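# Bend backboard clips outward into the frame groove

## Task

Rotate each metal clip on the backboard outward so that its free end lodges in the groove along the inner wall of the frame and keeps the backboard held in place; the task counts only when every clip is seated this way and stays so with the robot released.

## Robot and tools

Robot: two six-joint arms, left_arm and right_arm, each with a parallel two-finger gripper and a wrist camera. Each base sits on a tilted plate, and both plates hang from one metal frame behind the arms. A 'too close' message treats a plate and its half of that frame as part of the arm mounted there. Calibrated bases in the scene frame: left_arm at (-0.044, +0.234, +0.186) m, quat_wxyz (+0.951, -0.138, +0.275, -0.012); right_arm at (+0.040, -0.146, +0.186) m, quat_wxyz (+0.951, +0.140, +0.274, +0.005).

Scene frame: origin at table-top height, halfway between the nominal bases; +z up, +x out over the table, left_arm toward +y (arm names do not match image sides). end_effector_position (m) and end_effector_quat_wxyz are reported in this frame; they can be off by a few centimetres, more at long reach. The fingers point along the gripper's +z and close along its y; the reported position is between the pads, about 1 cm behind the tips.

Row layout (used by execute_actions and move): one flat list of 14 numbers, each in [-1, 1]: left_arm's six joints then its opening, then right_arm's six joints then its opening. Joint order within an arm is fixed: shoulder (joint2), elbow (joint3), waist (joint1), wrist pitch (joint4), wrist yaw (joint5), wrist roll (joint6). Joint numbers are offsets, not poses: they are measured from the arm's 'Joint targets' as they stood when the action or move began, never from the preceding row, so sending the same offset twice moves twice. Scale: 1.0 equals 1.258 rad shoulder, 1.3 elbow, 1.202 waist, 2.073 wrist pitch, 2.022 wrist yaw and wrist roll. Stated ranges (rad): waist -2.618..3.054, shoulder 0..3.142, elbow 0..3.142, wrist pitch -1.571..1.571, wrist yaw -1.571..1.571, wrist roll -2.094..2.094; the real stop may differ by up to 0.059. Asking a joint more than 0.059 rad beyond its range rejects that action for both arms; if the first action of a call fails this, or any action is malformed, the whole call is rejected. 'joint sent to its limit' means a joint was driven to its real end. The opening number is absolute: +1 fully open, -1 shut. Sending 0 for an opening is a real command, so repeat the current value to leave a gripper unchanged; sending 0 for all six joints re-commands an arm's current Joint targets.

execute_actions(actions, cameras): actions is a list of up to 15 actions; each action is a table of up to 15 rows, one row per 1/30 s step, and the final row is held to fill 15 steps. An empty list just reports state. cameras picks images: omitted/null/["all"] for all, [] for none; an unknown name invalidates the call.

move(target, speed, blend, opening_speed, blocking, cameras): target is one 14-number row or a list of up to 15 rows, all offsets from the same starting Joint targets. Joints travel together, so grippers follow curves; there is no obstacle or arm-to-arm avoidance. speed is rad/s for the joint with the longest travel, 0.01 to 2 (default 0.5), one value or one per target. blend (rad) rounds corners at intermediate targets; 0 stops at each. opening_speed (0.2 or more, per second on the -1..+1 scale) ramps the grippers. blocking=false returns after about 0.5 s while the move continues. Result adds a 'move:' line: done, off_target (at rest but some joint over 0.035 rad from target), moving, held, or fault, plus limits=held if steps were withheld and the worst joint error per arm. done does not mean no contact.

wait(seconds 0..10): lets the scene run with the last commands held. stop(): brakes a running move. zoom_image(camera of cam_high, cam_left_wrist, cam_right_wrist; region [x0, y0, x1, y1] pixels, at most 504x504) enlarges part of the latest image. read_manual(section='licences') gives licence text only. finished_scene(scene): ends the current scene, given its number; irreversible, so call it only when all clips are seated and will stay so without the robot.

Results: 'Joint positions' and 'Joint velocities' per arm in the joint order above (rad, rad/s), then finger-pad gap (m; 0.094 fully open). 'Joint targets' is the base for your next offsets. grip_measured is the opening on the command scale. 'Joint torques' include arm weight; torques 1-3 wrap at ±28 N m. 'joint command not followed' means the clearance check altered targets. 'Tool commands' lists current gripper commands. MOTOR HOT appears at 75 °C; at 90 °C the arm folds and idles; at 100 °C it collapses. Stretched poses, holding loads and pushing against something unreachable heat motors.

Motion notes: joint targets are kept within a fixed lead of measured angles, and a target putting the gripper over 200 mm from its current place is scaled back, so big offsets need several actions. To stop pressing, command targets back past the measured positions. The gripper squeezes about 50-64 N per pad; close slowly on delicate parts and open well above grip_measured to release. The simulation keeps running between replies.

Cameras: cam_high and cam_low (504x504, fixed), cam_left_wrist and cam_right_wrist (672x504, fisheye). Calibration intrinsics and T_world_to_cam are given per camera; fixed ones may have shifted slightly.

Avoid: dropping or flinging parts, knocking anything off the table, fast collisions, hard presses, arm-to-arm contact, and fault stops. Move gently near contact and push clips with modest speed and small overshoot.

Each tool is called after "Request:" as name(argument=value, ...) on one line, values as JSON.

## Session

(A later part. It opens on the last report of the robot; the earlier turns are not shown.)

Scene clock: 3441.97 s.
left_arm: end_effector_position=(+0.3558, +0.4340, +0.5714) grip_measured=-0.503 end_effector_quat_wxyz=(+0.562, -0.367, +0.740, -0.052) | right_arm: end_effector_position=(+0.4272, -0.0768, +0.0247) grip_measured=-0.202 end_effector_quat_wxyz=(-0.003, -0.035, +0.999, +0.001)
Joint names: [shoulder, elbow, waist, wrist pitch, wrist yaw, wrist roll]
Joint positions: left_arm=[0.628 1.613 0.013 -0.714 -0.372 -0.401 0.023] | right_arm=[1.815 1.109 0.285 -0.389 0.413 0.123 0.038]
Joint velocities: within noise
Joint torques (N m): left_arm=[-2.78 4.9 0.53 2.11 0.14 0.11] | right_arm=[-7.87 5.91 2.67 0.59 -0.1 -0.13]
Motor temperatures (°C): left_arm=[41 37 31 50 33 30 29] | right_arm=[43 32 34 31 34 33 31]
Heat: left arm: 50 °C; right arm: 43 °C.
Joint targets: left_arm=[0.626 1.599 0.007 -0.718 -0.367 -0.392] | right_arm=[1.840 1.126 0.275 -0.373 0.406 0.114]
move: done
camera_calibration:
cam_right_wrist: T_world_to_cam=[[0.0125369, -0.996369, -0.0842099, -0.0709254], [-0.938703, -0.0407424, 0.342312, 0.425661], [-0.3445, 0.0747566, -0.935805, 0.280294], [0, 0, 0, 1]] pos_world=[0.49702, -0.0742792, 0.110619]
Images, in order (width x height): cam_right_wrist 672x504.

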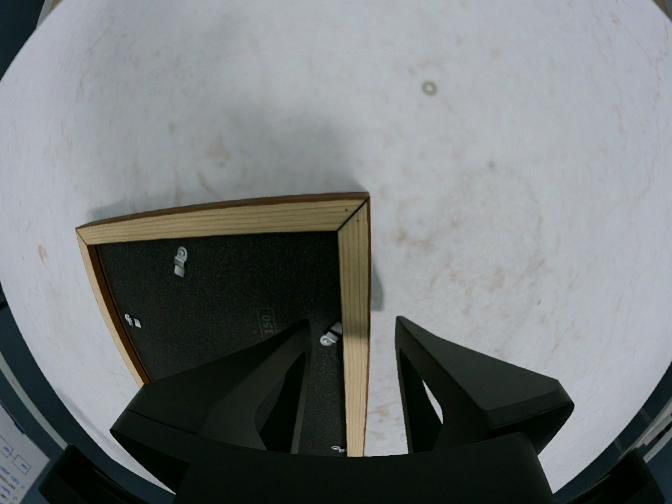

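Request:
move(target=[0,0,0,0,0,0,-0.5,0.0143,0,-0.0088,0.0135,-0.0020,-0.0054,-0.2], speed=0.1, cameras=["cam_right_wrist"])

Request:
zoom_image(camera="cam_right_wrist", region=[230, 260, 440, 470])

Scene clock: 3462.87 s.
left_arm: end_effector_position=(+0.3558, +0.4340, +0.5714) grip_measured=-0.503 end_effector_quat_wxyz=(+0.562, -0.367, +0.740, -0.052) | right_arm: end_effector_position=(+0.4290, -0.0775, +0.0181) grip_measured=-0.202 end_effector_quat_wxyz=(+0.000, -0.035, +0.999, +0.001)
Joint names: [shoulder, elbow, waist, wrist pitch, wrist yaw, wrist roll]
Joint positions: left_arm=[0.628 1.613 0.013 -0.714 -0.372 -0.401 0.023] | right_arm=[1.833 1.109 0.275 -0.361 0.41 0.112 0.038]
Joint velocities: within noise
Joint torques (N m): left_arm=[-2.8 4.89 0.5 2.11 0.13 0.11] | right_arm=[-7.94 5.67 2.54 0.55 -0.09 -0.12]
Motor temperatures (°C): left_arm=[41 37 31 50 33 30 29] | right_arm=[42 33 34 31 34 33 31]
Heat: left arm: 50 °C; right arm: 42 °C.
Joint targets: left_arm=[0.626 1.599 0.007 -0.718 -0.367 -0.392] | right_arm=[1.858 1.126 0.265 -0.345 0.402 0.103]
move: done
camera_calibration:
cam_right_wrist: T_world_to_cam=[[0.011786, -0.996351, -0.084537, -0.071807], [-0.940893, -0.0396701, 0.336374, 0.430735], [-0.3385, 0.0755758, -0.937927, 0.272366], [0, 0, 0, 1]] pos_world=[0.498317, -0.075042, 0.104501]
Images, in order (width x height): cam_right_wrist 672x504.

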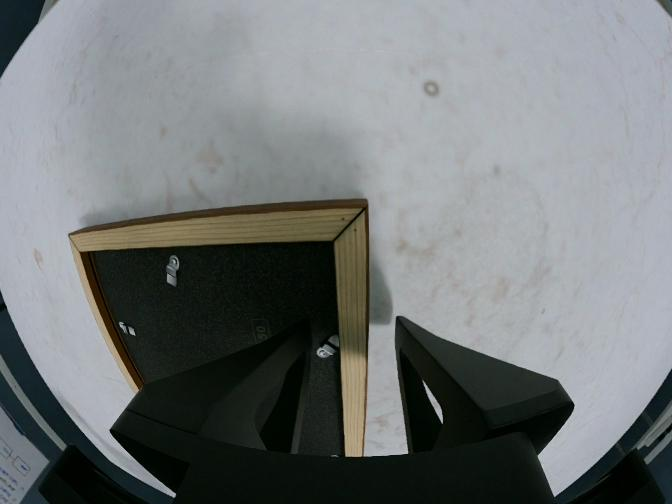

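Scaled by 2.400 from the camera's 672x504 image, which has a finer 960x720 frame.

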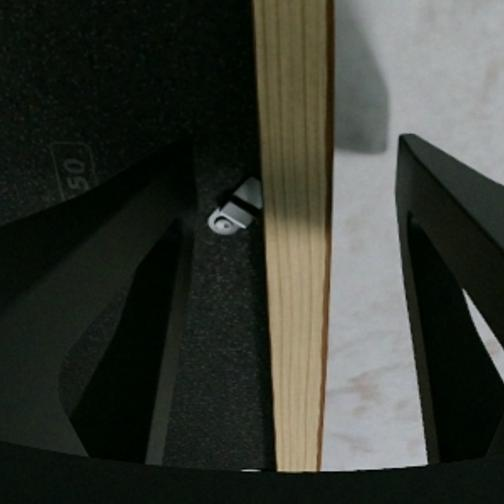

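Request:
move(target=[[0,0,0,0,0,0,-0.5,0.0036,0,-0.0017,0.0035,0,-0.0008,-0.2],[0,0,0,0,0,0,-0.5,0.0036,0,-0.0017,0.0035,0,-0.0008,-0.5]], speed=0.1, opening_speed=0.3, cameras=["cam_right_wrist"])

Request:
zoom_image(camera="cam_right_wrist", region=[230, 260, 440, 470])

Scene clock: 3480.97 s.
left_arm: end_effector_position=(+0.3558, +0.4340, +0.5714) grip_measured=-0.503 end_effector_quat_wxyz=(+0.562, -0.367, +0.740, -0.052) | right_arm: end_effector_position=(+0.4304, -0.0758, +0.0177) grip_measured=-0.498 end_effector_quat_wxyz=(+0.003, -0.034, +0.999, +0.005)
Joint names: [shoulder, elbow, waist, wrist pitch, wrist yaw, wrist roll]
Joint positions: left_arm=[0.628 1.613 0.013 -0.714 -0.372 -0.401 0.023] | right_arm=[1.834 1.109 0.275 -0.352 0.403 0.11 0.024]
Joint velocities: within noise
Joint torques (N m): left_arm=[-2.78 4.9 0.49 2.11 0.14 0.11] | right_arm=[-7.64 5.91 2.43 0.58 0.01 -0.12]
Motor temperatures (°C): left_arm=[41 37 31 50 33 30 29] | right_arm=[41 33 33 31 34 33 31]
Heat: left arm: 50 °C; right arm: 41 °C.
Joint targets: left_arm=[0.626 1.599 0.007 -0.718 -0.367 -0.392] | right_arm=[1.863 1.126 0.263 -0.338 0.403 0.101]
move: done
camera_calibration:
cam_right_wrist: T_world_to_cam=[[0.0112946, -0.995693, -0.0920161, -0.0698428], [-0.94273, -0.0412822, 0.330993, 0.433034], [-0.333366, 0.0830079, -0.939136, 0.270683], [0, 0, 0, 1]] pos_world=[0.499259, -0.0741342, 0.10445]
Images, in order (width x height): cam_right_wrist 672x504.

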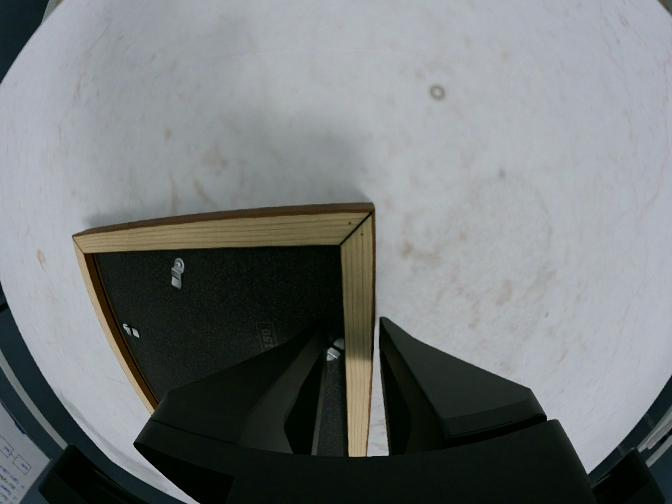

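Scaled by 2.400 from the camera's 672x504 image, which has a finer 960x720 frame.

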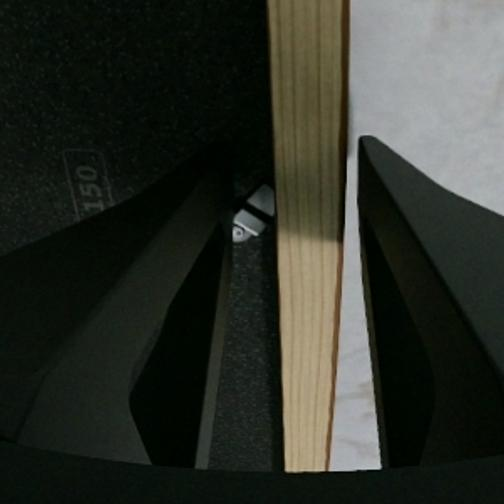

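Request:
move(target=[0,0,0,0,0,0,-0.5,0,0,0,0,0,0,-0.74], opening_speed=0.2, cameras=["cam_right_wrist"])

Request:
zoom_image(camera="cam_right_wrist", region=[230, 260, 440, 470])

Scene clock: 3490.13 s.
left_arm: end_effector_position=(+0.3558, +0.4340, +0.5714) grip_measured=-0.503 end_effector_quat_wxyz=(+0.562, -0.367, +0.740, -0.052) | right_arm: end_effector_position=(+0.4308, -0.0778, +0.0177) grip_measured=-0.733 end_effector_quat_wxyz=(+0.004, -0.034, +0.999, -0.001)
Joint names: [shoulder, elbow, waist, wrist pitch, wrist yaw, wrist roll]
Joint positions: left_arm=[0.628 1.613 0.013 -0.714 -0.372 -0.401 0.023] | right_arm=[1.834 1.109 0.275 -0.352 0.414 0.11 0.013]
Joint velocities: within noise
Joint torques (N m): left_arm=[-2.77 4.88 0.51 2.09 0.13 0.11] | right_arm=[-7.75 5.76 2.43 0.62 -0.12 -0.1]
Motor temperatures (°C): left_arm=[41 37 31 50 33 30 29] | right_arm=[40 33 33 31 34 33 31]
Heat: left arm: 50 °C; right arm: 40 °C.
Joint targets: left_arm=[0.626 1.599 0.007 -0.718 -0.367 -0.392] | right_arm=[1.863 1.126 0.263 -0.338 0.402 0.101]
move: done
camera_calibration:
cam_right_wrist: T_world_to_cam=[[0.0113846, -0.996637, -0.0811475, -0.072084], [-0.94338, -0.0376108, 0.329576, 0.433875], [-0.33152, 0.0728008, -0.940635, 0.269391], [0, 0, 0, 1]] pos_world=[0.499438, -0.0751351, 0.104555]
Images, in order (width x height): cam_right_wrist 672x504.

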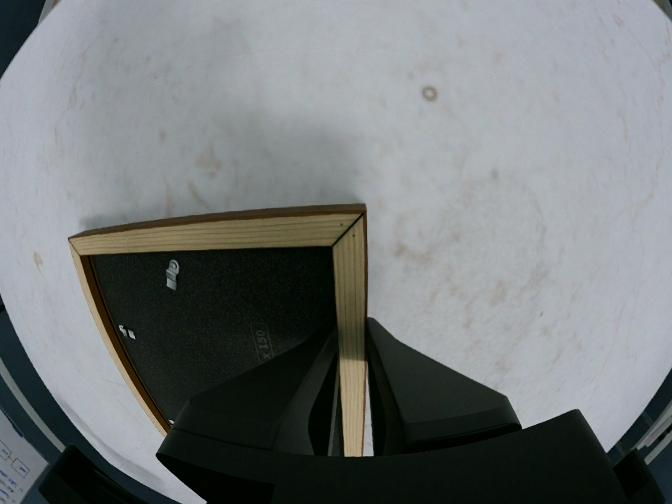

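Scaled by 2.400 from the camera's 672x504 image, which has a finer 960x720 frame.

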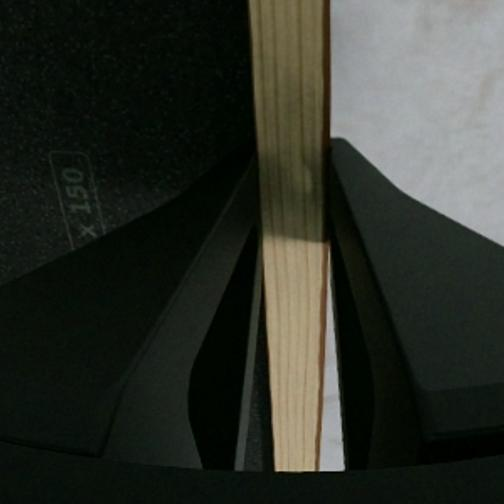

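Request:
move(target=[[0,0,0,0,0,0,-0.5,0,0,0,0,0,0,-0.45],[0,0,0,0,0,0,-0.5,-0.1025,0.003,0.0632,-0.0825,0.0183,0.0351,-0.45],[0,0,0,0,0,0,-0.5,-0.2218,-0.2815,0.1439,0.0164,0.0406,0.0806,-0.45]], speed=[0.2,0.25,0.4], cameras=["cam_right_wrist"])

Request:
zoom_image(camera="cam_right_wrist", region=[280, 80, 420, 220])

Scene clock: 3503.80 s.
left_arm: end_effector_position=(+0.3558, +0.4340, +0.5714) grip_measured=-0.503 end_effector_quat_wxyz=(+0.562, -0.367, +0.740, -0.052) | right_arm: end_effector_position=(+0.3445, -0.0670, +0.0537) grip_measured=-0.452 end_effector_quat_wxyz=(-0.004, -0.036, +0.999, -0.001)
Joint names: [shoulder, elbow, waist, wrist pitch, wrist yaw, wrist roll]
Joint positions: left_arm=[0.628 1.613 0.013 -0.714 -0.372 -0.401 0.023] | right_arm=[1.607 0.77 0.419 -0.32 0.475 0.256 0.026]
Joint velocities: within noise
Joint torques (N m): left_arm=[-2.78 4.88 0.47 2.11 0.12 0.1] | right_arm=[-9.88 3.11 4.16 0.57 0.11 0.09]
Motor temperatures (°C): left_arm=[41 37 31 50 33 30 29] | right_arm=[40 33 33 31 34 33 31]
Heat: left arm: 50 °C; right arm: 40 °C.
Joint targets: left_arm=[0.626 1.599 0.007 -0.718 -0.367 -0.392] | right_arm=[1.584 0.760 0.436 -0.304 0.484 0.264]
move: done
camera_calibration:
cam_right_wrist: T_world_to_cam=[[0.014301, -0.996685, -0.080088, -0.058477], [-0.938156, -0.0410843, 0.343766, 0.338242], [-0.345917, 0.0702189, -0.935634, 0.278448], [0, 0, 0, 1]] pos_world=[0.41448, -0.0639391, 0.139567]
Images, in order (width x height): cam_right_wrist 672x504.

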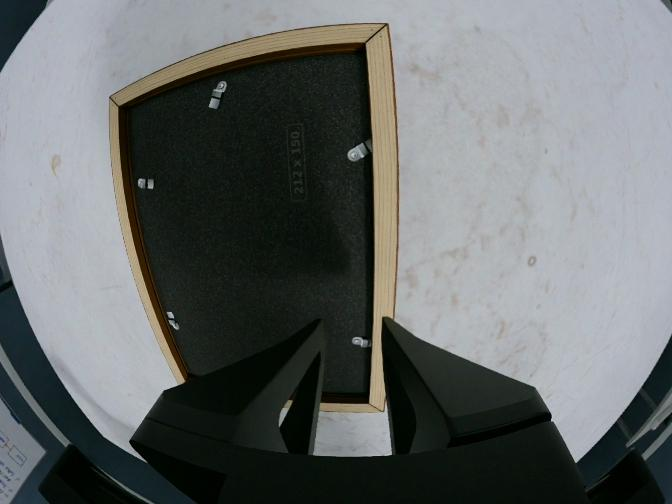

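Scaled by 3.600 from the camera's 672x504 image, which has a finer 960x720 frame.

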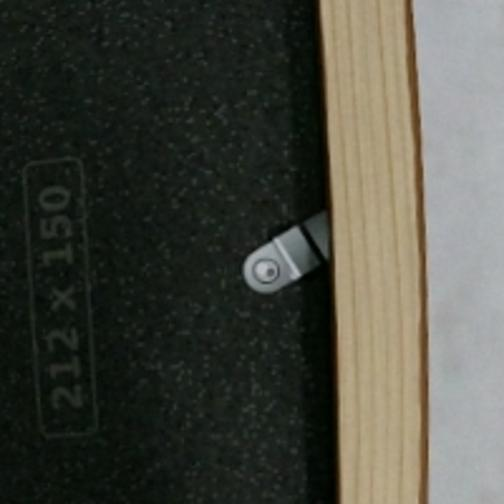

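Request:
move(target=[[0,0,0,0,0,0,-0.5,0.1455,0.2562,-0.0982,-0.0979,-0.0302,-0.0519,-0.2],[0,0,0,0,0,0,-0.5,0.2194,0.2762,-0.1423,-0.0147,-0.0401,-0.0796,-0.2]], speed=[0.4,0.15], cameras=["cam_right_wrist"])

Request:
zoom_image(camera="cam_right_wrist", region=[230, 260, 440, 470])

Scene clock: 3541.17 s.
left_arm: end_effector_position=(+0.3558, +0.4340, +0.5714) grip_measured=-0.503 end_effector_quat_wxyz=(+0.562, -0.367, +0.740, -0.052) | right_arm: end_effector_position=(+0.4291, -0.0770, +0.0177) grip_measured=-0.202 end_effector_quat_wxyz=(+0.003, -0.034, +0.999, +0.002)
Joint names: [shoulder, elbow, waist, wrist pitch, wrist yaw, wrist roll]
Joint positions: left_arm=[0.628 1.613 0.013 -0.714 -0.372 -0.401 0.023] | right_arm=[1.832 1.103 0.276 -0.35 0.41 0.112 0.038]
Joint velocities: within noise
Joint torques (N m): left_arm=[-2.77 4.88 0.49 2.1 0.14 0.1] | right_arm=[-7.64 5.78 2.47 0.63 -0.08 -0.15]
Motor temperatures (°C): left_arm=[41 37 31 50 33 30 29] | right_arm=[43 33 34 31 34 33 31]
Heat: left arm: 50 °C; right arm: 43 °C.
Joint targets: left_arm=[0.626 1.599 0.007 -0.718 -0.367 -0.392] | right_arm=[1.860 1.119 0.265 -0.334 0.403 0.103]
move: done
camera_calibration:
cam_right_wrist: T_world_to_cam=[[0.0101972, -0.996291, -0.085444, -0.0706507], [-0.942784, -0.0380561, 0.331226, 0.432031], [-0.333249, 0.0771776, -0.939675, 0.269883], [0, 0, 0, 1]] pos_world=[0.49797, -0.0747762, 0.104466]
Images, in order (width x height): cam_right_wrist 672x504.

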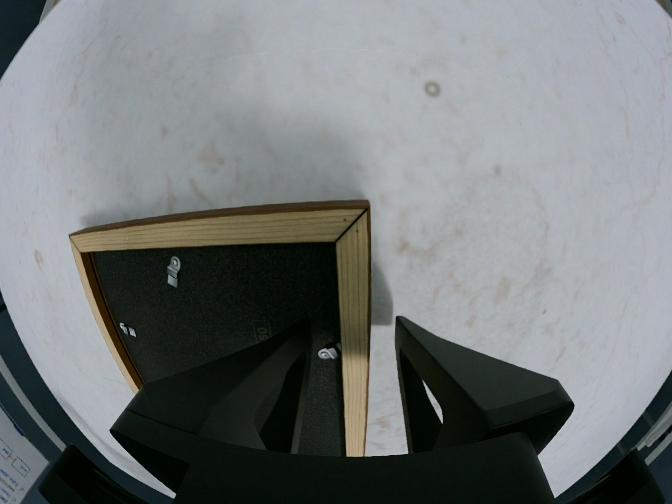

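Scaled by 2.400 from the camera's 672x504 image, which has a finer 960x720 frame.

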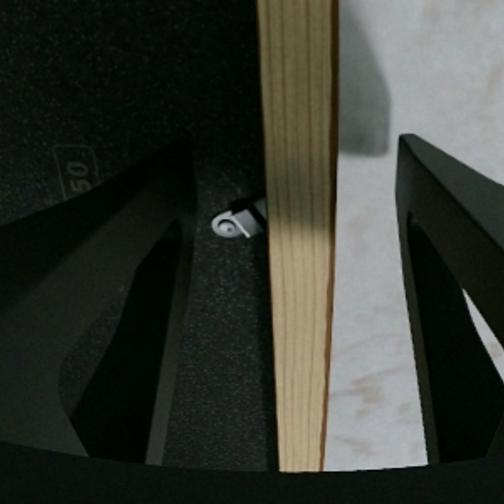

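Request:
move(target=[[0,0,0,0,0,0,-0.5,-0.0358,-0.0315,0.03,-0.026,0.0084,0.0109,-0.2],[0,0,0,0,0,0,-0.5,-0.0024,-0.0069,0.0017,0.0014,0.0002,0.001,-0.2],[0,0,0,0,0,0,-0.5,-0.0024,-0.0069,0.0017,0.0014,0.0002,0.001,-0.5]], speed=[0.15,0.12,0.1], opening_speed=0.3, cameras=["cam_right_wrist"])

Request:
zoom_image(camera="cam_right_wrist", region=[230, 260, 440, 470])

Scene clock: 3560.53 s.
left_arm: end_effector_position=(+0.3558, +0.4340, +0.5714) grip_measured=-0.503 end_effector_quat_wxyz=(+0.562, -0.367, +0.740, -0.052) | right_arm: end_effector_position=(+0.4264, -0.0736, +0.0174) grip_measured=-0.498 end_effector_quat_wxyz=(+0.001, -0.035, +0.999, +0.007)
Joint names: [shoulder, elbow, waist, wrist pitch, wrist yaw, wrist roll]
Joint positions: left_arm=[0.628 1.613 0.013 -0.714 -0.372 -0.401 0.023] | right_arm=[1.832 1.096 0.28 -0.347 0.4 0.113 0.024]
Joint velocities: within noise
Joint torques (N m): left_arm=[-2.77 4.88 0.44 2.1 0.13 0.09] | right_arm=[-7.86 5.49 2.19 0.58 0.03 -0.09]
Motor temperatures (°C): left_arm=[41 37 31 50 33 30 29] | right_arm=[42 33 34 31 34 33 31]
Heat: left arm: 50 °C; right arm: 42 °C.
Joint targets: left_arm=[0.626 1.599 0.007 -0.718 -0.367 -0.392] | right_arm=[1.857 1.110 0.267 -0.331 0.404 0.105]
move: done
camera_calibration:
cam_right_wrist: T_world_to_cam=[[0.0132647, -0.995219, -0.0967595, -0.0683057], [-0.941265, -0.0450812, 0.334645, 0.428456], [-0.337407, 0.0866374, -0.937363, 0.270866], [0, 0, 0, 1]] pos_world=[0.495589, -0.0721309, 0.10391]
Images, in order (width x height): cam_right_wrist 672x504.

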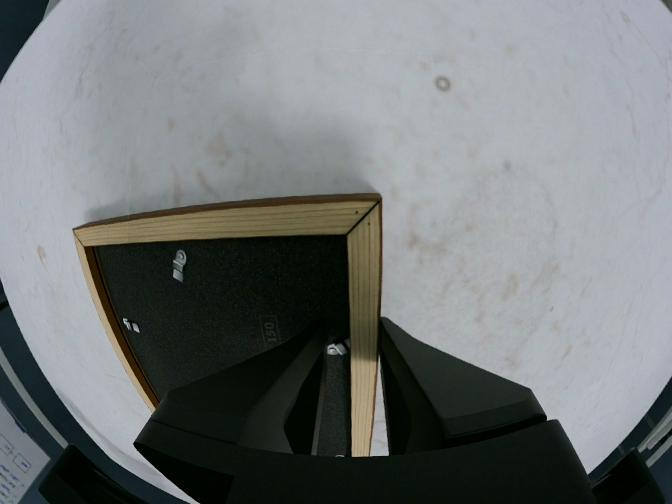

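Scaled by 2.400 from the camera's 672x504 image, which has a finer 960x720 frame.

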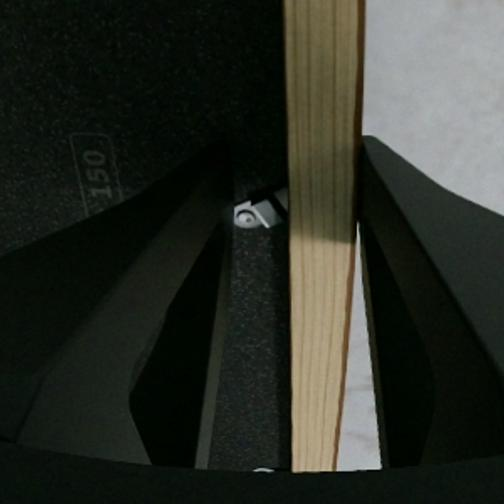

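Request:
move(target=[[0,0,0,0,0,0,-0.5,0,0,0,0,0,0,-0.2],[0,0,0,0,0,0,-0.5,-0.0334,-0.0246,0.0283,-0.0275,0.0079,0.0099,-0.2],[0,0,0,0,0,0,-0.5,0.0016,0.0054,-0.0008,-0.001,-0.0005,-0.001,-0.2],[0,0,0,0,0,0,-0.5,0.0016,0.0054,-0.0008,-0.001,-0.0005,-0.001,-0.5]], speed=[0.15,0.15,0.12,0.1], opening_speed=0.4, cameras=["cam_right_wrist"])

Request:
zoom_image(camera="cam_right_wrist", region=[230, 260, 440, 470])

Scene clock: 3589.03 s.
left_arm: end_effector_position=(+0.3558, +0.4340, +0.5714) grip_measured=-0.503 end_effector_quat_wxyz=(+0.562, -0.367, +0.740, -0.052) | right_arm: end_effector_position=(+0.4287, -0.0756, +0.0176) grip_measured=-0.498 end_effector_quat_wxyz=(+0.003, -0.034, +0.999, +0.005)
Joint names: [shoulder, elbow, waist, wrist pitch, wrist yaw, wrist roll]
Joint positions: left_arm=[0.628 1.613 0.013 -0.714 -0.372 -0.401 0.023] | right_arm=[1.832 1.101 0.276 -0.348 0.403 0.112 0.024]
Joint velocities: within noise
Joint torques (N m): left_arm=[-2.81 4.89 0.5 2.11 0.14 0.1] | right_arm=[-7.88 5.74 2.61 0.63 0.01 -0.12]
Motor temperatures (°C): left_arm=[40 37 31 50 33 30 29] | right_arm=[42 34 33 31 34 33 31]
Heat: left arm: 50 °C; right arm: 42 °C.
Joint targets: left_arm=[0.626 1.599 0.007 -0.718 -0.367 -0.392] | right_arm=[1.859 1.117 0.266 -0.334 0.403 0.103]
move: done
camera_calibration:
cam_right_wrist: T_world_to_cam=[[0.0107069, -0.995661, -0.092441, -0.0693091], [-0.942503, -0.0409298, 0.331681, 0.431347], [-0.334025, 0.0835747, -0.938852, 0.270293], [0, 0, 0, 1]] pos_world=[0.497573, -0.0739431, 0.104289]
Images, in order (width x height): cam_right_wrist 672x504.

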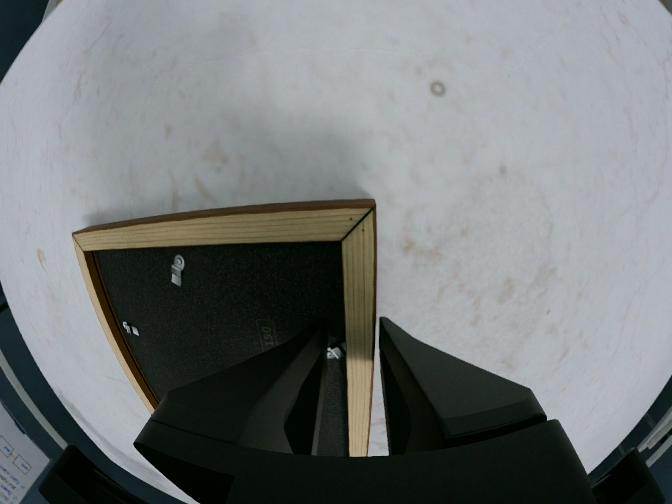

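Scaled by 2.400 from the camera's 672x504 image, which has a finer 960x720 frame.

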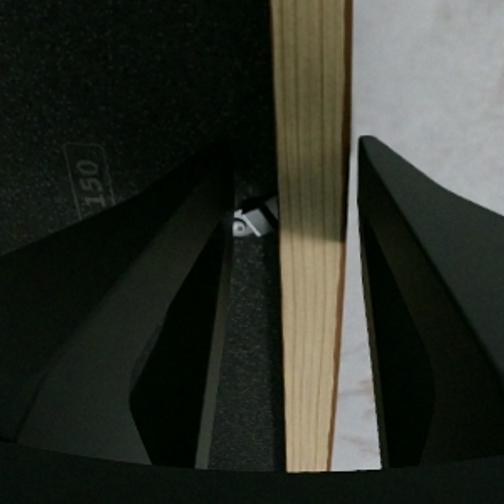

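Request:
move(target=[0,0,0,0,0,0,-0.5,0,0,0,0,0,0,-0.74], opening_speed=0.2, cameras=["cam_right_wrist"])

Request:
move(target=[[0,0,0,0,0,0,-0.5,0,0,0,0,0,0,-0.45],[0,0,0,0,0,0,-0.5,-0.0994,0.010,0.0607,-0.0844,0.0178,0.0341,-0.45],[0,0,0,0,0,0,-0.5,-0.2186,-0.2746,0.1414,0.0145,0.0401,0.0796,-0.45]], speed=[0.2,0.25,0.4], cameras=["cam_right_wrist"])

Request:
zoom_image(camera="cam_right_wrist", region=[280, 80, 420, 220])

Scene clock: 3599.80 s.
left_arm: end_effector_position=(+0.3558, +0.4340, +0.5714) grip_measured=-0.503 end_effector_quat_wxyz=(+0.562, -0.367, +0.740, -0.052) | right_arm: end_effector_position=(+0.4291, -0.0779, +0.0176) grip_measured=-0.733 end_effector_quat_wxyz=(+0.004, -0.034, +0.999, -0.001)
Joint names: [shoulder, elbow, waist, wrist pitch, wrist yaw, wrist roll]
Joint positions: left_arm=[0.628 1.613 0.013 -0.714 -0.372 -0.401 0.023] | right_arm=[1.832 1.101 0.276 -0.348 0.417 0.112 0.013]
Joint velocities: within noise
Joint torques (N m): left_arm=[-2.8 4.88 0.5 2.11 0.14 0.1] | right_arm=[-7.73 5.42 2.51 0.61 -0.15 -0.12]
Motor temperatures (°C): left_arm=[40 37 31 50 33 30 29] | right_arm=[42 34 33 31 34 33 31]
Heat: left arm: 50 °C; right arm: 42 °C.
Joint targets: left_arm=[0.626 1.599 0.007 -0.718 -0.367 -0.392] | right_arm=[1.859 1.117 0.266 -0.334 0.403 0.103]
move: done
camera_calibration:
cam_right_wrist: T_world_to_cam=[[0.010824, -0.99679, -0.0793273, -0.0720143], [-0.943294, -0.036501, 0.329945, 0.432368], [-0.331781, 0.0712577, -0.940661, 0.268734], [0, 0, 0, 1]] pos_world=[0.497791, -0.0751507, 0.104417]
Images, in order (width x height): cam_right_wrist 672x504.

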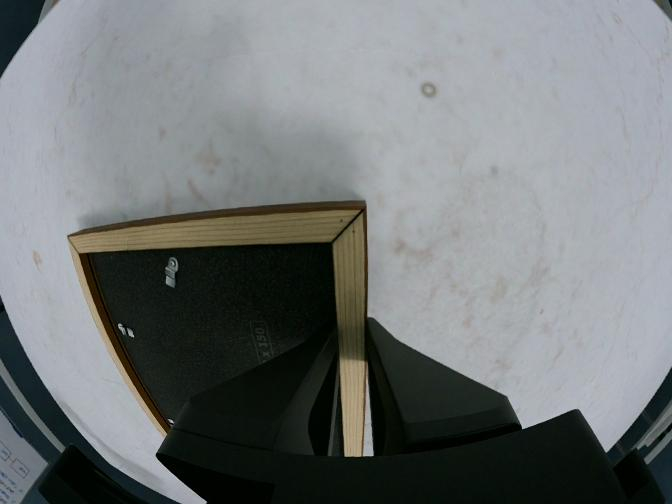

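Scene clock: 3602.70 s.
left_arm: end_effector_position=(+0.3558, +0.4340, +0.5714) grip_measured=-0.503 end_effector_quat_wxyz=(+0.562, -0.367, +0.740, -0.052) | right_arm: end_effector_position=(+0.3446, -0.0669, +0.0537) grip_measured=-0.452 end_effector_quat_wxyz=(-0.004, -0.036, +0.999, -0.001)
Joint names: [shoulder, elbow, waist, wrist pitch, wrist yaw, wrist roll]
Joint positions: left_arm=[0.628 1.613 0.013 -0.714 -0.372 -0.401 0.023] | right_arm=[1.607 0.77 0.419 -0.319 0.475 0.256 0.026]
Joint velocities: within noise
Joint torques (N m): left_arm=[-2.78 4.9 0.5 2.1 0.13 0.1] | right_arm=[-9.62 3.19 4.05 0.62 0.09 0.11]
Motor temperatures (°C): left_arm=[40 37 31 50 33 30 29] | right_arm=[42 34 33 31 34 33 31]
Heat: left arm: 50 °C; right arm: 42 °C.
Joint targets: left_arm=[0.626 1.599 0.007 -0.718 -0.367 -0.392] | right_arm=[1.584 0.760 0.436 -0.304 0.484 0.264]
move: done
camera_calibration:
cam_right_wrist: T_world_to_cam=[[0.0141401, -0.99665, -0.0805528, -0.0583029], [-0.938232, -0.041079, 0.34356, 0.33834], [-0.345718, 0.0707192, -0.93567, 0.278429], [0, 0, 0, 1]] pos_world=[0.414524, -0.0638993, 0.139581]
Images, in order (width x height): cam_right_wrist 672x504.

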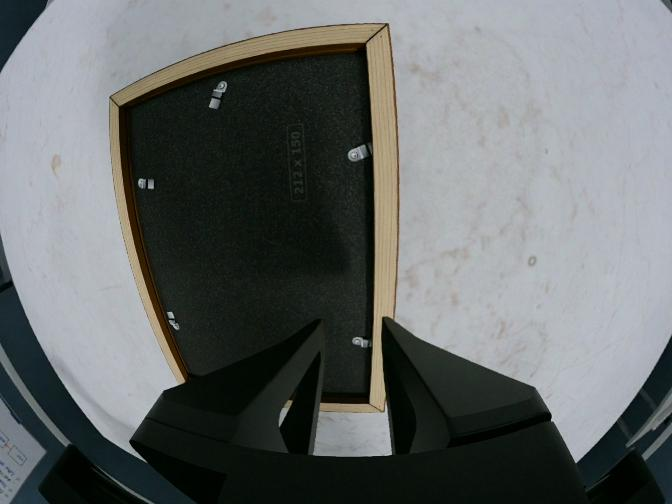

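Scaled by 3.600 from the camera's 672x504 image, which has a finer 960x720 frame.

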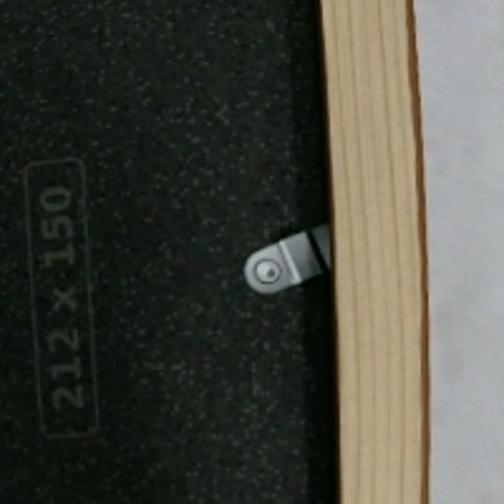

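Request:
move(target=[0,0,0,0,0,0,-0.5,0.1757,0.2423,-0.0753,-0.0685,-0.0232,-0.8131,-0.5], speed=0.8, cameras=["cam_right_wrist"])

Request:
zoom_image(camera="cam_right_wrist", region=[230, 260, 440, 470])

Scene clock: 3638.30 s.
left_arm: end_effector_position=(+0.3558, +0.4340, +0.5714) grip_measured=-0.503 end_effector_quat_wxyz=(+0.562, -0.367, +0.740, -0.052) | right_arm: end_effector_position=(+0.4067, -0.0627, +0.0382) grip_measured=-0.498 end_effector_quat_wxyz=(+0.011, +0.732, -0.681, -0.005)
Joint names: [shoulder, elbow, waist, wrist pitch, wrist yaw, wrist roll]
Joint positions: left_arm=[0.628 1.613 0.013 -0.714 -0.372 -0.401 0.023] | right_arm=[1.78 1.059 0.355 -0.424 0.451 -1.371 0.024]
Joint velocities: within noise
Joint torques (N m): left_arm=[-2.77 4.89 0.46 2.1 0.13 0.1] | right_arm=[-7.36 5.57 2.66 0.28 -0.11 -0.13]
Motor temperatures (°C): left_arm=[40 37 31 50 33 30 29] | right_arm=[44 33 34 31 34 33 31]
Heat: left arm: 50 °C; right arm: 44 °C.
Joint targets: left_arm=[0.626 1.599 0.007 -0.718 -0.367 -0.392] | right_arm=[1.805 1.075 0.345 -0.445 0.437 -1.380]
move: done
camera_calibration:
cam_right_wrist: T_world_to_cam=[[0.994456, 0.0129587, -0.104348, -0.390724], [0.0482881, -0.937827, 0.343727, -0.0552728], [-0.0934066, -0.34686, -0.933254, 0.156184], [0, 0, 0, 1]] pos_world=[0.405816, 0.007401, 0.123987]
Images, in order (width x height): cam_right_wrist 672x504.

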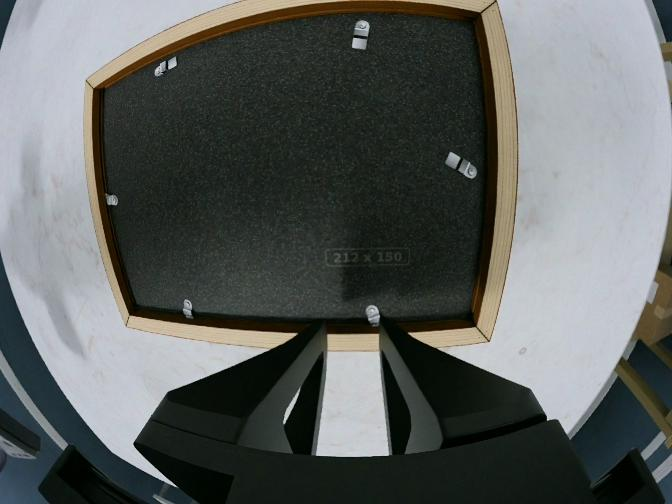

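Scaled by 2.400 from the camera's 672x504 image, which has a finer 960x720 frame.

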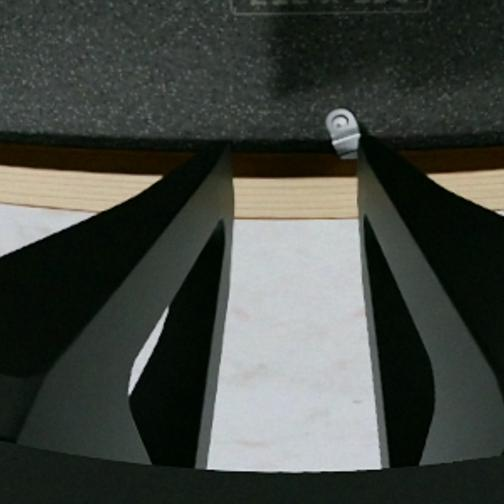

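Request:
move(target=[0,0,0,0,0,0,-0.5,0.0238,0.0138,-0.0137,0.0362,-0.0032,-0.0099,-0.5], speed=0.15, cameras=["cam_right_wrist"])

Request:
zoom_image(camera="cam_right_wrist", region=[230, 260, 440, 470])

Scene clock: 3652.90 s.
left_arm: end_effector_position=(+0.3558, +0.4340, +0.5714) grip_measured=-0.503 end_effector_quat_wxyz=(+0.562, -0.367, +0.740, -0.052) | right_arm: end_effector_position=(+0.4164, -0.0624, +0.0297) grip_measured=-0.498 end_effector_quat_wxyz=(+0.002, +0.730, -0.684, +0.001)
Joint names: [shoulder, elbow, waist, wrist pitch, wrist yaw, wrist roll]
Joint positions: left_arm=[0.628 1.613 0.013 -0.714 -0.372 -0.401 0.023] | right_arm=[1.81 1.077 0.339 -0.382 0.445 -1.392 0.024]
Joint velocities: within noise
Joint torques (N m): left_arm=[-2.8 4.89 0.49 2.1 0.13 0.1] | right_arm=[-7.43 5.64 2.67 0.59 -0.15 -0.03]
Motor temperatures (°C): left_arm=[40 37 31 50 33 30 29] | right_arm=[43 33 34 31 34 33 31]
Heat: left arm: 50 °C; right arm: 43 °C.
Joint targets: left_arm=[0.626 1.599 0.007 -0.718 -0.367 -0.392] | right_arm=[1.835 1.093 0.329 -0.370 0.430 -1.400]
move: done
camera_calibration:
cam_right_wrist: T_world_to_cam=[[0.99643, 0.00765009, -0.0840749, -0.403076], [0.0359434, -0.939558, 0.340498, -0.0474299], [-0.0763884, -0.342304, -0.936479, 0.142587], [0, 0, 0, 1]] pos_world=[0.414233, 0.00732858, 0.115791]
Images, in order (width x height): cam_right_wrist 672x504.

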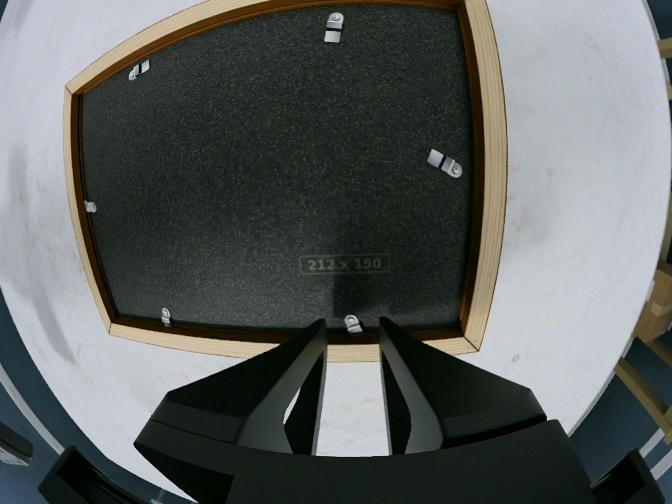

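Scaled by 2.400 from the camera's 672x504 image, which has a finer 960x720 frame.

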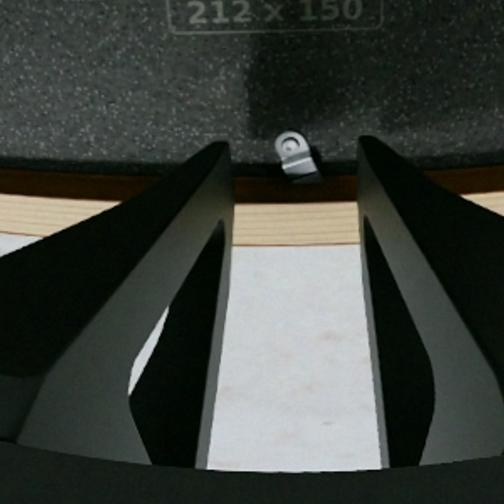

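Request:
move(target=[0,0,0,0,0,0,-0.5,0.0235,0.0015,-0.0154,0.0232,-0.0032,-0.0089,-0.5], speed=0.1, cameras=["cam_right_wrist"])

Request:
zoom_image(camera="cam_right_wrist", region=[230, 260, 440, 470])

Scene clock: 3662.10 s.
left_arm: end_effector_position=(+0.3558, +0.4340, +0.5714) grip_measured=-0.503 end_effector_quat_wxyz=(+0.562, -0.367, +0.740, -0.052) | right_arm: end_effector_position=(+0.4192, -0.0626, +0.0189) grip_measured=-0.498 end_effector_quat_wxyz=(-0.002, +0.729, -0.685, +0.002)
Joint names: [shoulder, elbow, waist, wrist pitch, wrist yaw, wrist roll]
Joint positions: left_arm=[0.628 1.613 0.013 -0.714 -0.372 -0.401 0.023] | right_arm=[1.839 1.077 0.321 -0.335 0.434 -1.409 0.024]
Joint velocities: within noise
Joint torques (N m): left_arm=[-2.77 4.9 0.47 2.11 0.13 0.1] | right_arm=[-7.57 5.79 2.62 0.61 -0.11 -0.09]
Motor temperatures (°C): left_arm=[40 37 31 50 33 30 29] | right_arm=[42 33 34 31 34 33 31]
Heat: left arm: 50 °C; right arm: 42 °C.
Joint targets: left_arm=[0.626 1.599 0.007 -0.718 -0.367 -0.392] | right_arm=[1.864 1.095 0.311 -0.322 0.424 -1.418]
move: done
camera_calibration:
cam_right_wrist: T_world_to_cam=[[0.997131, 0.0042582, -0.0755781, -0.407424], [0.0295133, -0.941275, 0.336347, -0.0413679], [-0.0697076, -0.337613, -0.9387, 0.130079], [0, 0, 0, 1]] pos_world=[0.416543, 0.00671274, 0.105227]
Images, in order (width x height): cam_right_wrist 672x504.

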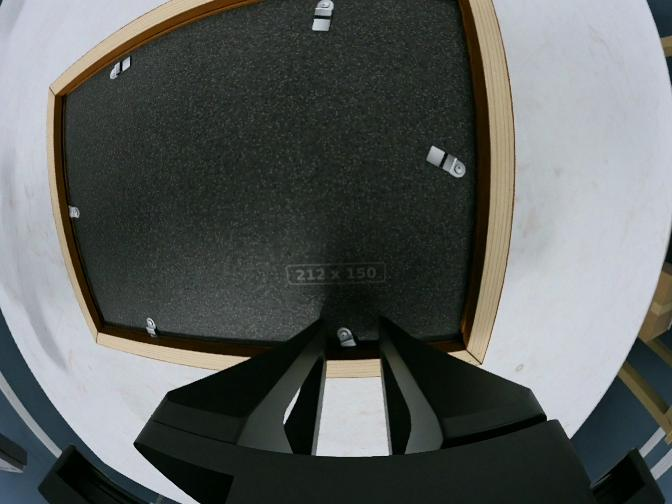

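Scaled by 2.400 from the camera's 672x504 image, which has a finer 960x720 frame.

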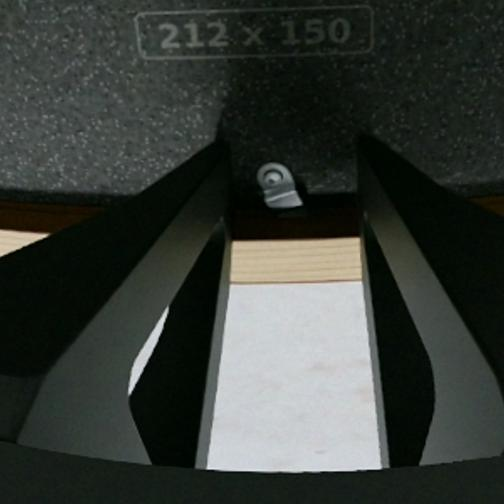

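Request:
move(target=[[0,0,0,0,0,0,-0.5,-0.0397,-0.0308,0.0416,-0.0251,0.0134,0.0208,-0.5],[0,0,0,0,0,0,-0.5,0.0024,-0.0073,0.0116,0.001,0.003,0.0069,-0.5]], speed=[0.15,0.1], cameras=["cam_right_wrist"])

Request:
zoom_image(camera="cam_right_wrist", region=[230, 260, 440, 470])

Scene clock: 3730.43 s.
left_arm: end_effector_position=(+0.3558, +0.4340, +0.5714) grip_measured=-0.503 end_effector_quat_wxyz=(+0.562, -0.367, +0.740, -0.052) | right_arm: end_effector_position=(+0.4175, -0.0595, +0.0200) grip_measured=-0.498 end_effector_quat_wxyz=(-0.002, +0.728, -0.686, +0.005)
Joint names: [shoulder, elbow, waist, wrist pitch, wrist yaw, wrist roll]
Joint positions: left_arm=[0.628 1.613 0.013 -0.714 -0.372 -0.401 0.023] | right_arm=[1.839 1.071 0.334 -0.332 0.444 -1.395 0.024]
Joint velocities: within noise
Joint torques (N m): left_arm=[-2.78 4.89 0.47 2.1 0.14 0.1] | right_arm=[-7.23 5.42 2.78 0.67 -0.14 -0.04]
Motor temperatures (°C): left_arm=[40 37 31 50 33 30 29] | right_arm=[40 33 33 31 34 33 31]
Heat: left arm: 50 °C; right arm: 40 °C.
Joint targets: left_arm=[0.626 1.599 0.007 -0.718 -0.367 -0.392] | right_arm=[1.868 1.085 0.324 -0.320 0.430 -1.404]
move: done
camera_calibration:
cam_right_wrist: T_world_to_cam=[[0.997389, 0.0010798, -0.0722052, -0.405976], [0.0255973, -0.94025, 0.339522, -0.0371986], [-0.0675243, -0.340484, -0.937823, 0.13092], [0, 0, 0, 1]] pos_world=[0.414709, 0.0100386, 0.106096]
Images, in order (width x height): cam_right_wrist 672x504.

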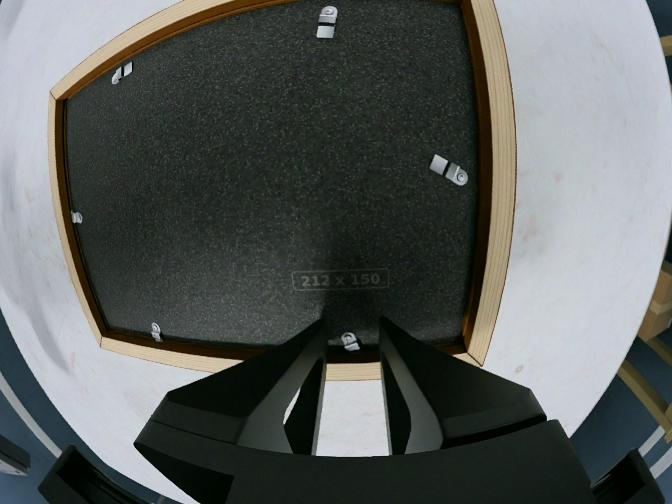

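Scaled by 2.400 from the camera's 672x504 image, which has a finer 960x720 frame.

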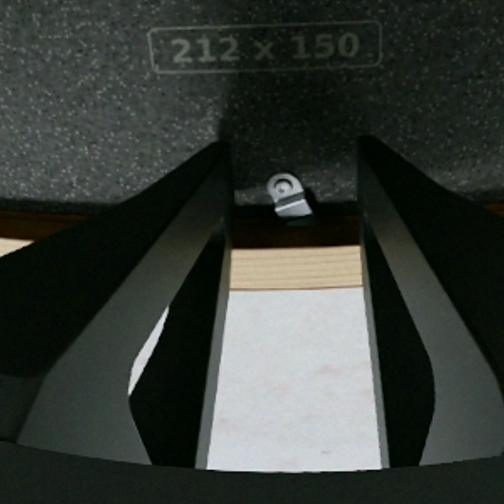

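Request:
move(target=[0,0,0,0,0,0,-0.5,0.0072,0,0,0,-0.002,0,-0.5], speed=0.1, cameras=["cam_right_wrist"])

Request:
zoom_image(camera="cam_right_wrist", region=[230, 260, 440, 470])

Scene clock: 3757.17 s.
left_arm: end_effector_position=(+0.3558, +0.4340, +0.5714) grip_measured=-0.503 end_effector_quat_wxyz=(+0.562, -0.367, +0.740, -0.052) | right_arm: end_effector_position=(+0.4161, -0.0587, +0.0181) grip_measured=-0.498 end_effector_quat_wxyz=(-0.001, +0.729, -0.685, +0.003)
Joint names: [shoulder, elbow, waist, wrist pitch, wrist yaw, wrist roll]
Joint positions: left_arm=[0.628 1.613 0.013 -0.714 -0.372 -0.401 0.023] | right_arm=[1.845 1.071 0.334 -0.33 0.442 -1.396 0.024]
Joint velocities: within noise
Joint torques (N m): left_arm=[-2.78 4.88 0.5 2.1 0.14 0.1] | right_arm=[-6.98 5.31 2.84 0.57 -0.15 -0.11]
Motor temperatures (°C): left_arm=[40 37 31 50 33 30 29] | right_arm=[40 33 33 31 34 33 31]
Heat: left arm: 50 °C; right arm: 40 °C.
Joint targets: left_arm=[0.626 1.599 0.007 -0.718 -0.367 -0.392] | right_arm=[1.877 1.085 0.324 -0.320 0.426 -1.404]
move: done
camera_calibration:
cam_right_wrist: T_world_to_cam=[[0.997056, 0.00382822, -0.0765759, -0.404344], [0.029641, -0.940344, 0.338931, -0.0374244], [-0.0707102, -0.340203, -0.93769, 0.130712], [0, 0, 0, 1]] pos_world=[0.413505, 0.0108249, 0.104289]
Images, in order (width x height): cam_right_wrist 672x504.

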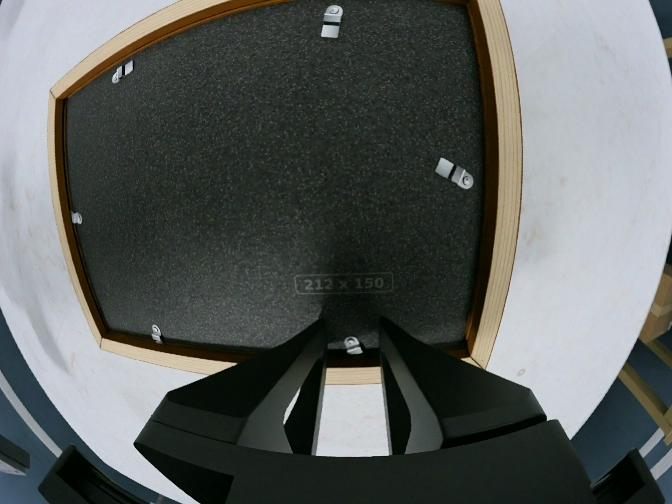

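Scaled by 2.400 from the camera's 672x504 image, which has a finer 960x720 frame.

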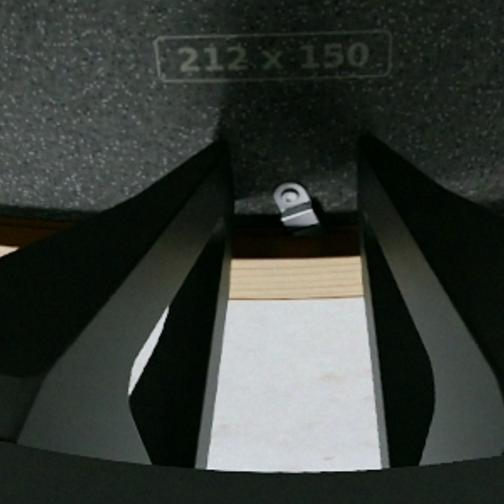

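Request:
move(target=[0,0,0,0,0,0,-0.5,0,0,0,0,0,0,-0.8], opening_speed=0.2, cameras=["cam_right_wrist"])

Request:
zoom_image(camera="cam_right_wrist", region=[230, 260, 440, 470])

Scene clock: 3767.80 s.
left_arm: end_effector_position=(+0.3558, +0.4340, +0.5714) grip_measured=-0.503 end_effector_quat_wxyz=(+0.562, -0.367, +0.740, -0.052) | right_arm: end_effector_position=(+0.4158, -0.0582, +0.0180) grip_measured=-0.798 end_effector_quat_wxyz=(-0.002, +0.729, -0.685, +0.001)
Joint names: [shoulder, elbow, waist, wrist pitch, wrist yaw, wrist roll]
Joint positions: left_arm=[0.628 1.613 0.013 -0.714 -0.372 -0.401 0.023] | right_arm=[1.845 1.071 0.334 -0.33 0.439 -1.396 0.009]
Joint velocities: within noise
Joint torques (N m): left_arm=[-2.76 4.89 0.49 2.1 0.13 0.1] | right_arm=[-7.1 5.42 2.95 0.58 -0.11 -0.12]
Motor temperatures (°C): left_arm=[40 37 31 50 33 30 29] | right_arm=[40 33 33 31 34 33 31]
Heat: left arm: 50 °C; right arm: 40 °C.
Joint targets: left_arm=[0.626 1.599 0.007 -0.718 -0.367 -0.392] | right_arm=[1.877 1.085 0.324 -0.320 0.426 -1.404]
move: done
camera_calibration:
cam_right_wrist: T_world_to_cam=[[0.996975, 0.00422626, -0.077611, -0.404048], [0.0301611, -0.941313, 0.336185, -0.0370804], [-0.0716354, -0.337509, -0.938593, 0.13134], [0, 0, 0, 1]] pos_world=[0.413353, 0.0111317, 0.104382]
Images, in order (width x height): cam_right_wrist 672x504.

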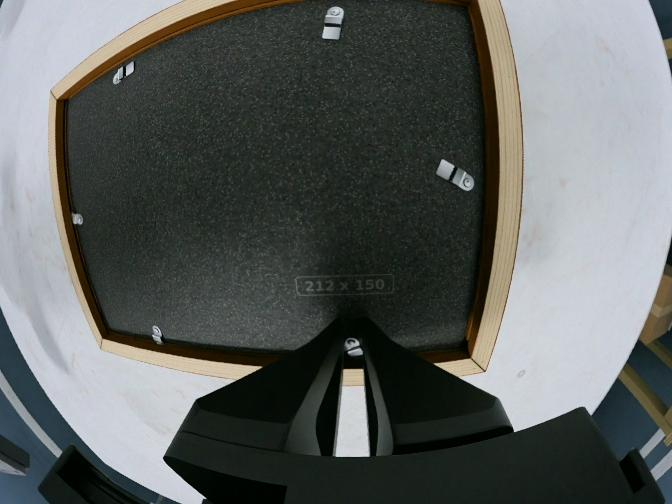

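Scaled by 2.400 from the camera's 672x504 image, which has a finer 960x720 frame.

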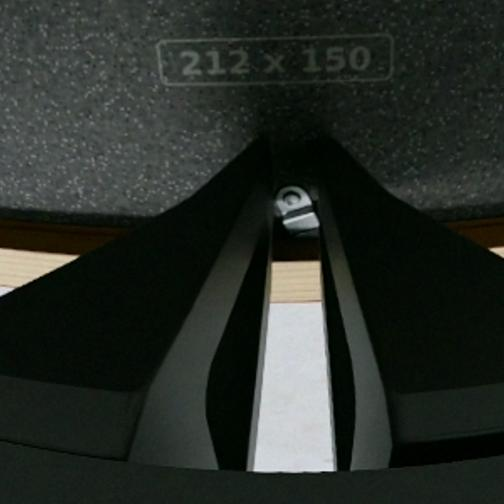

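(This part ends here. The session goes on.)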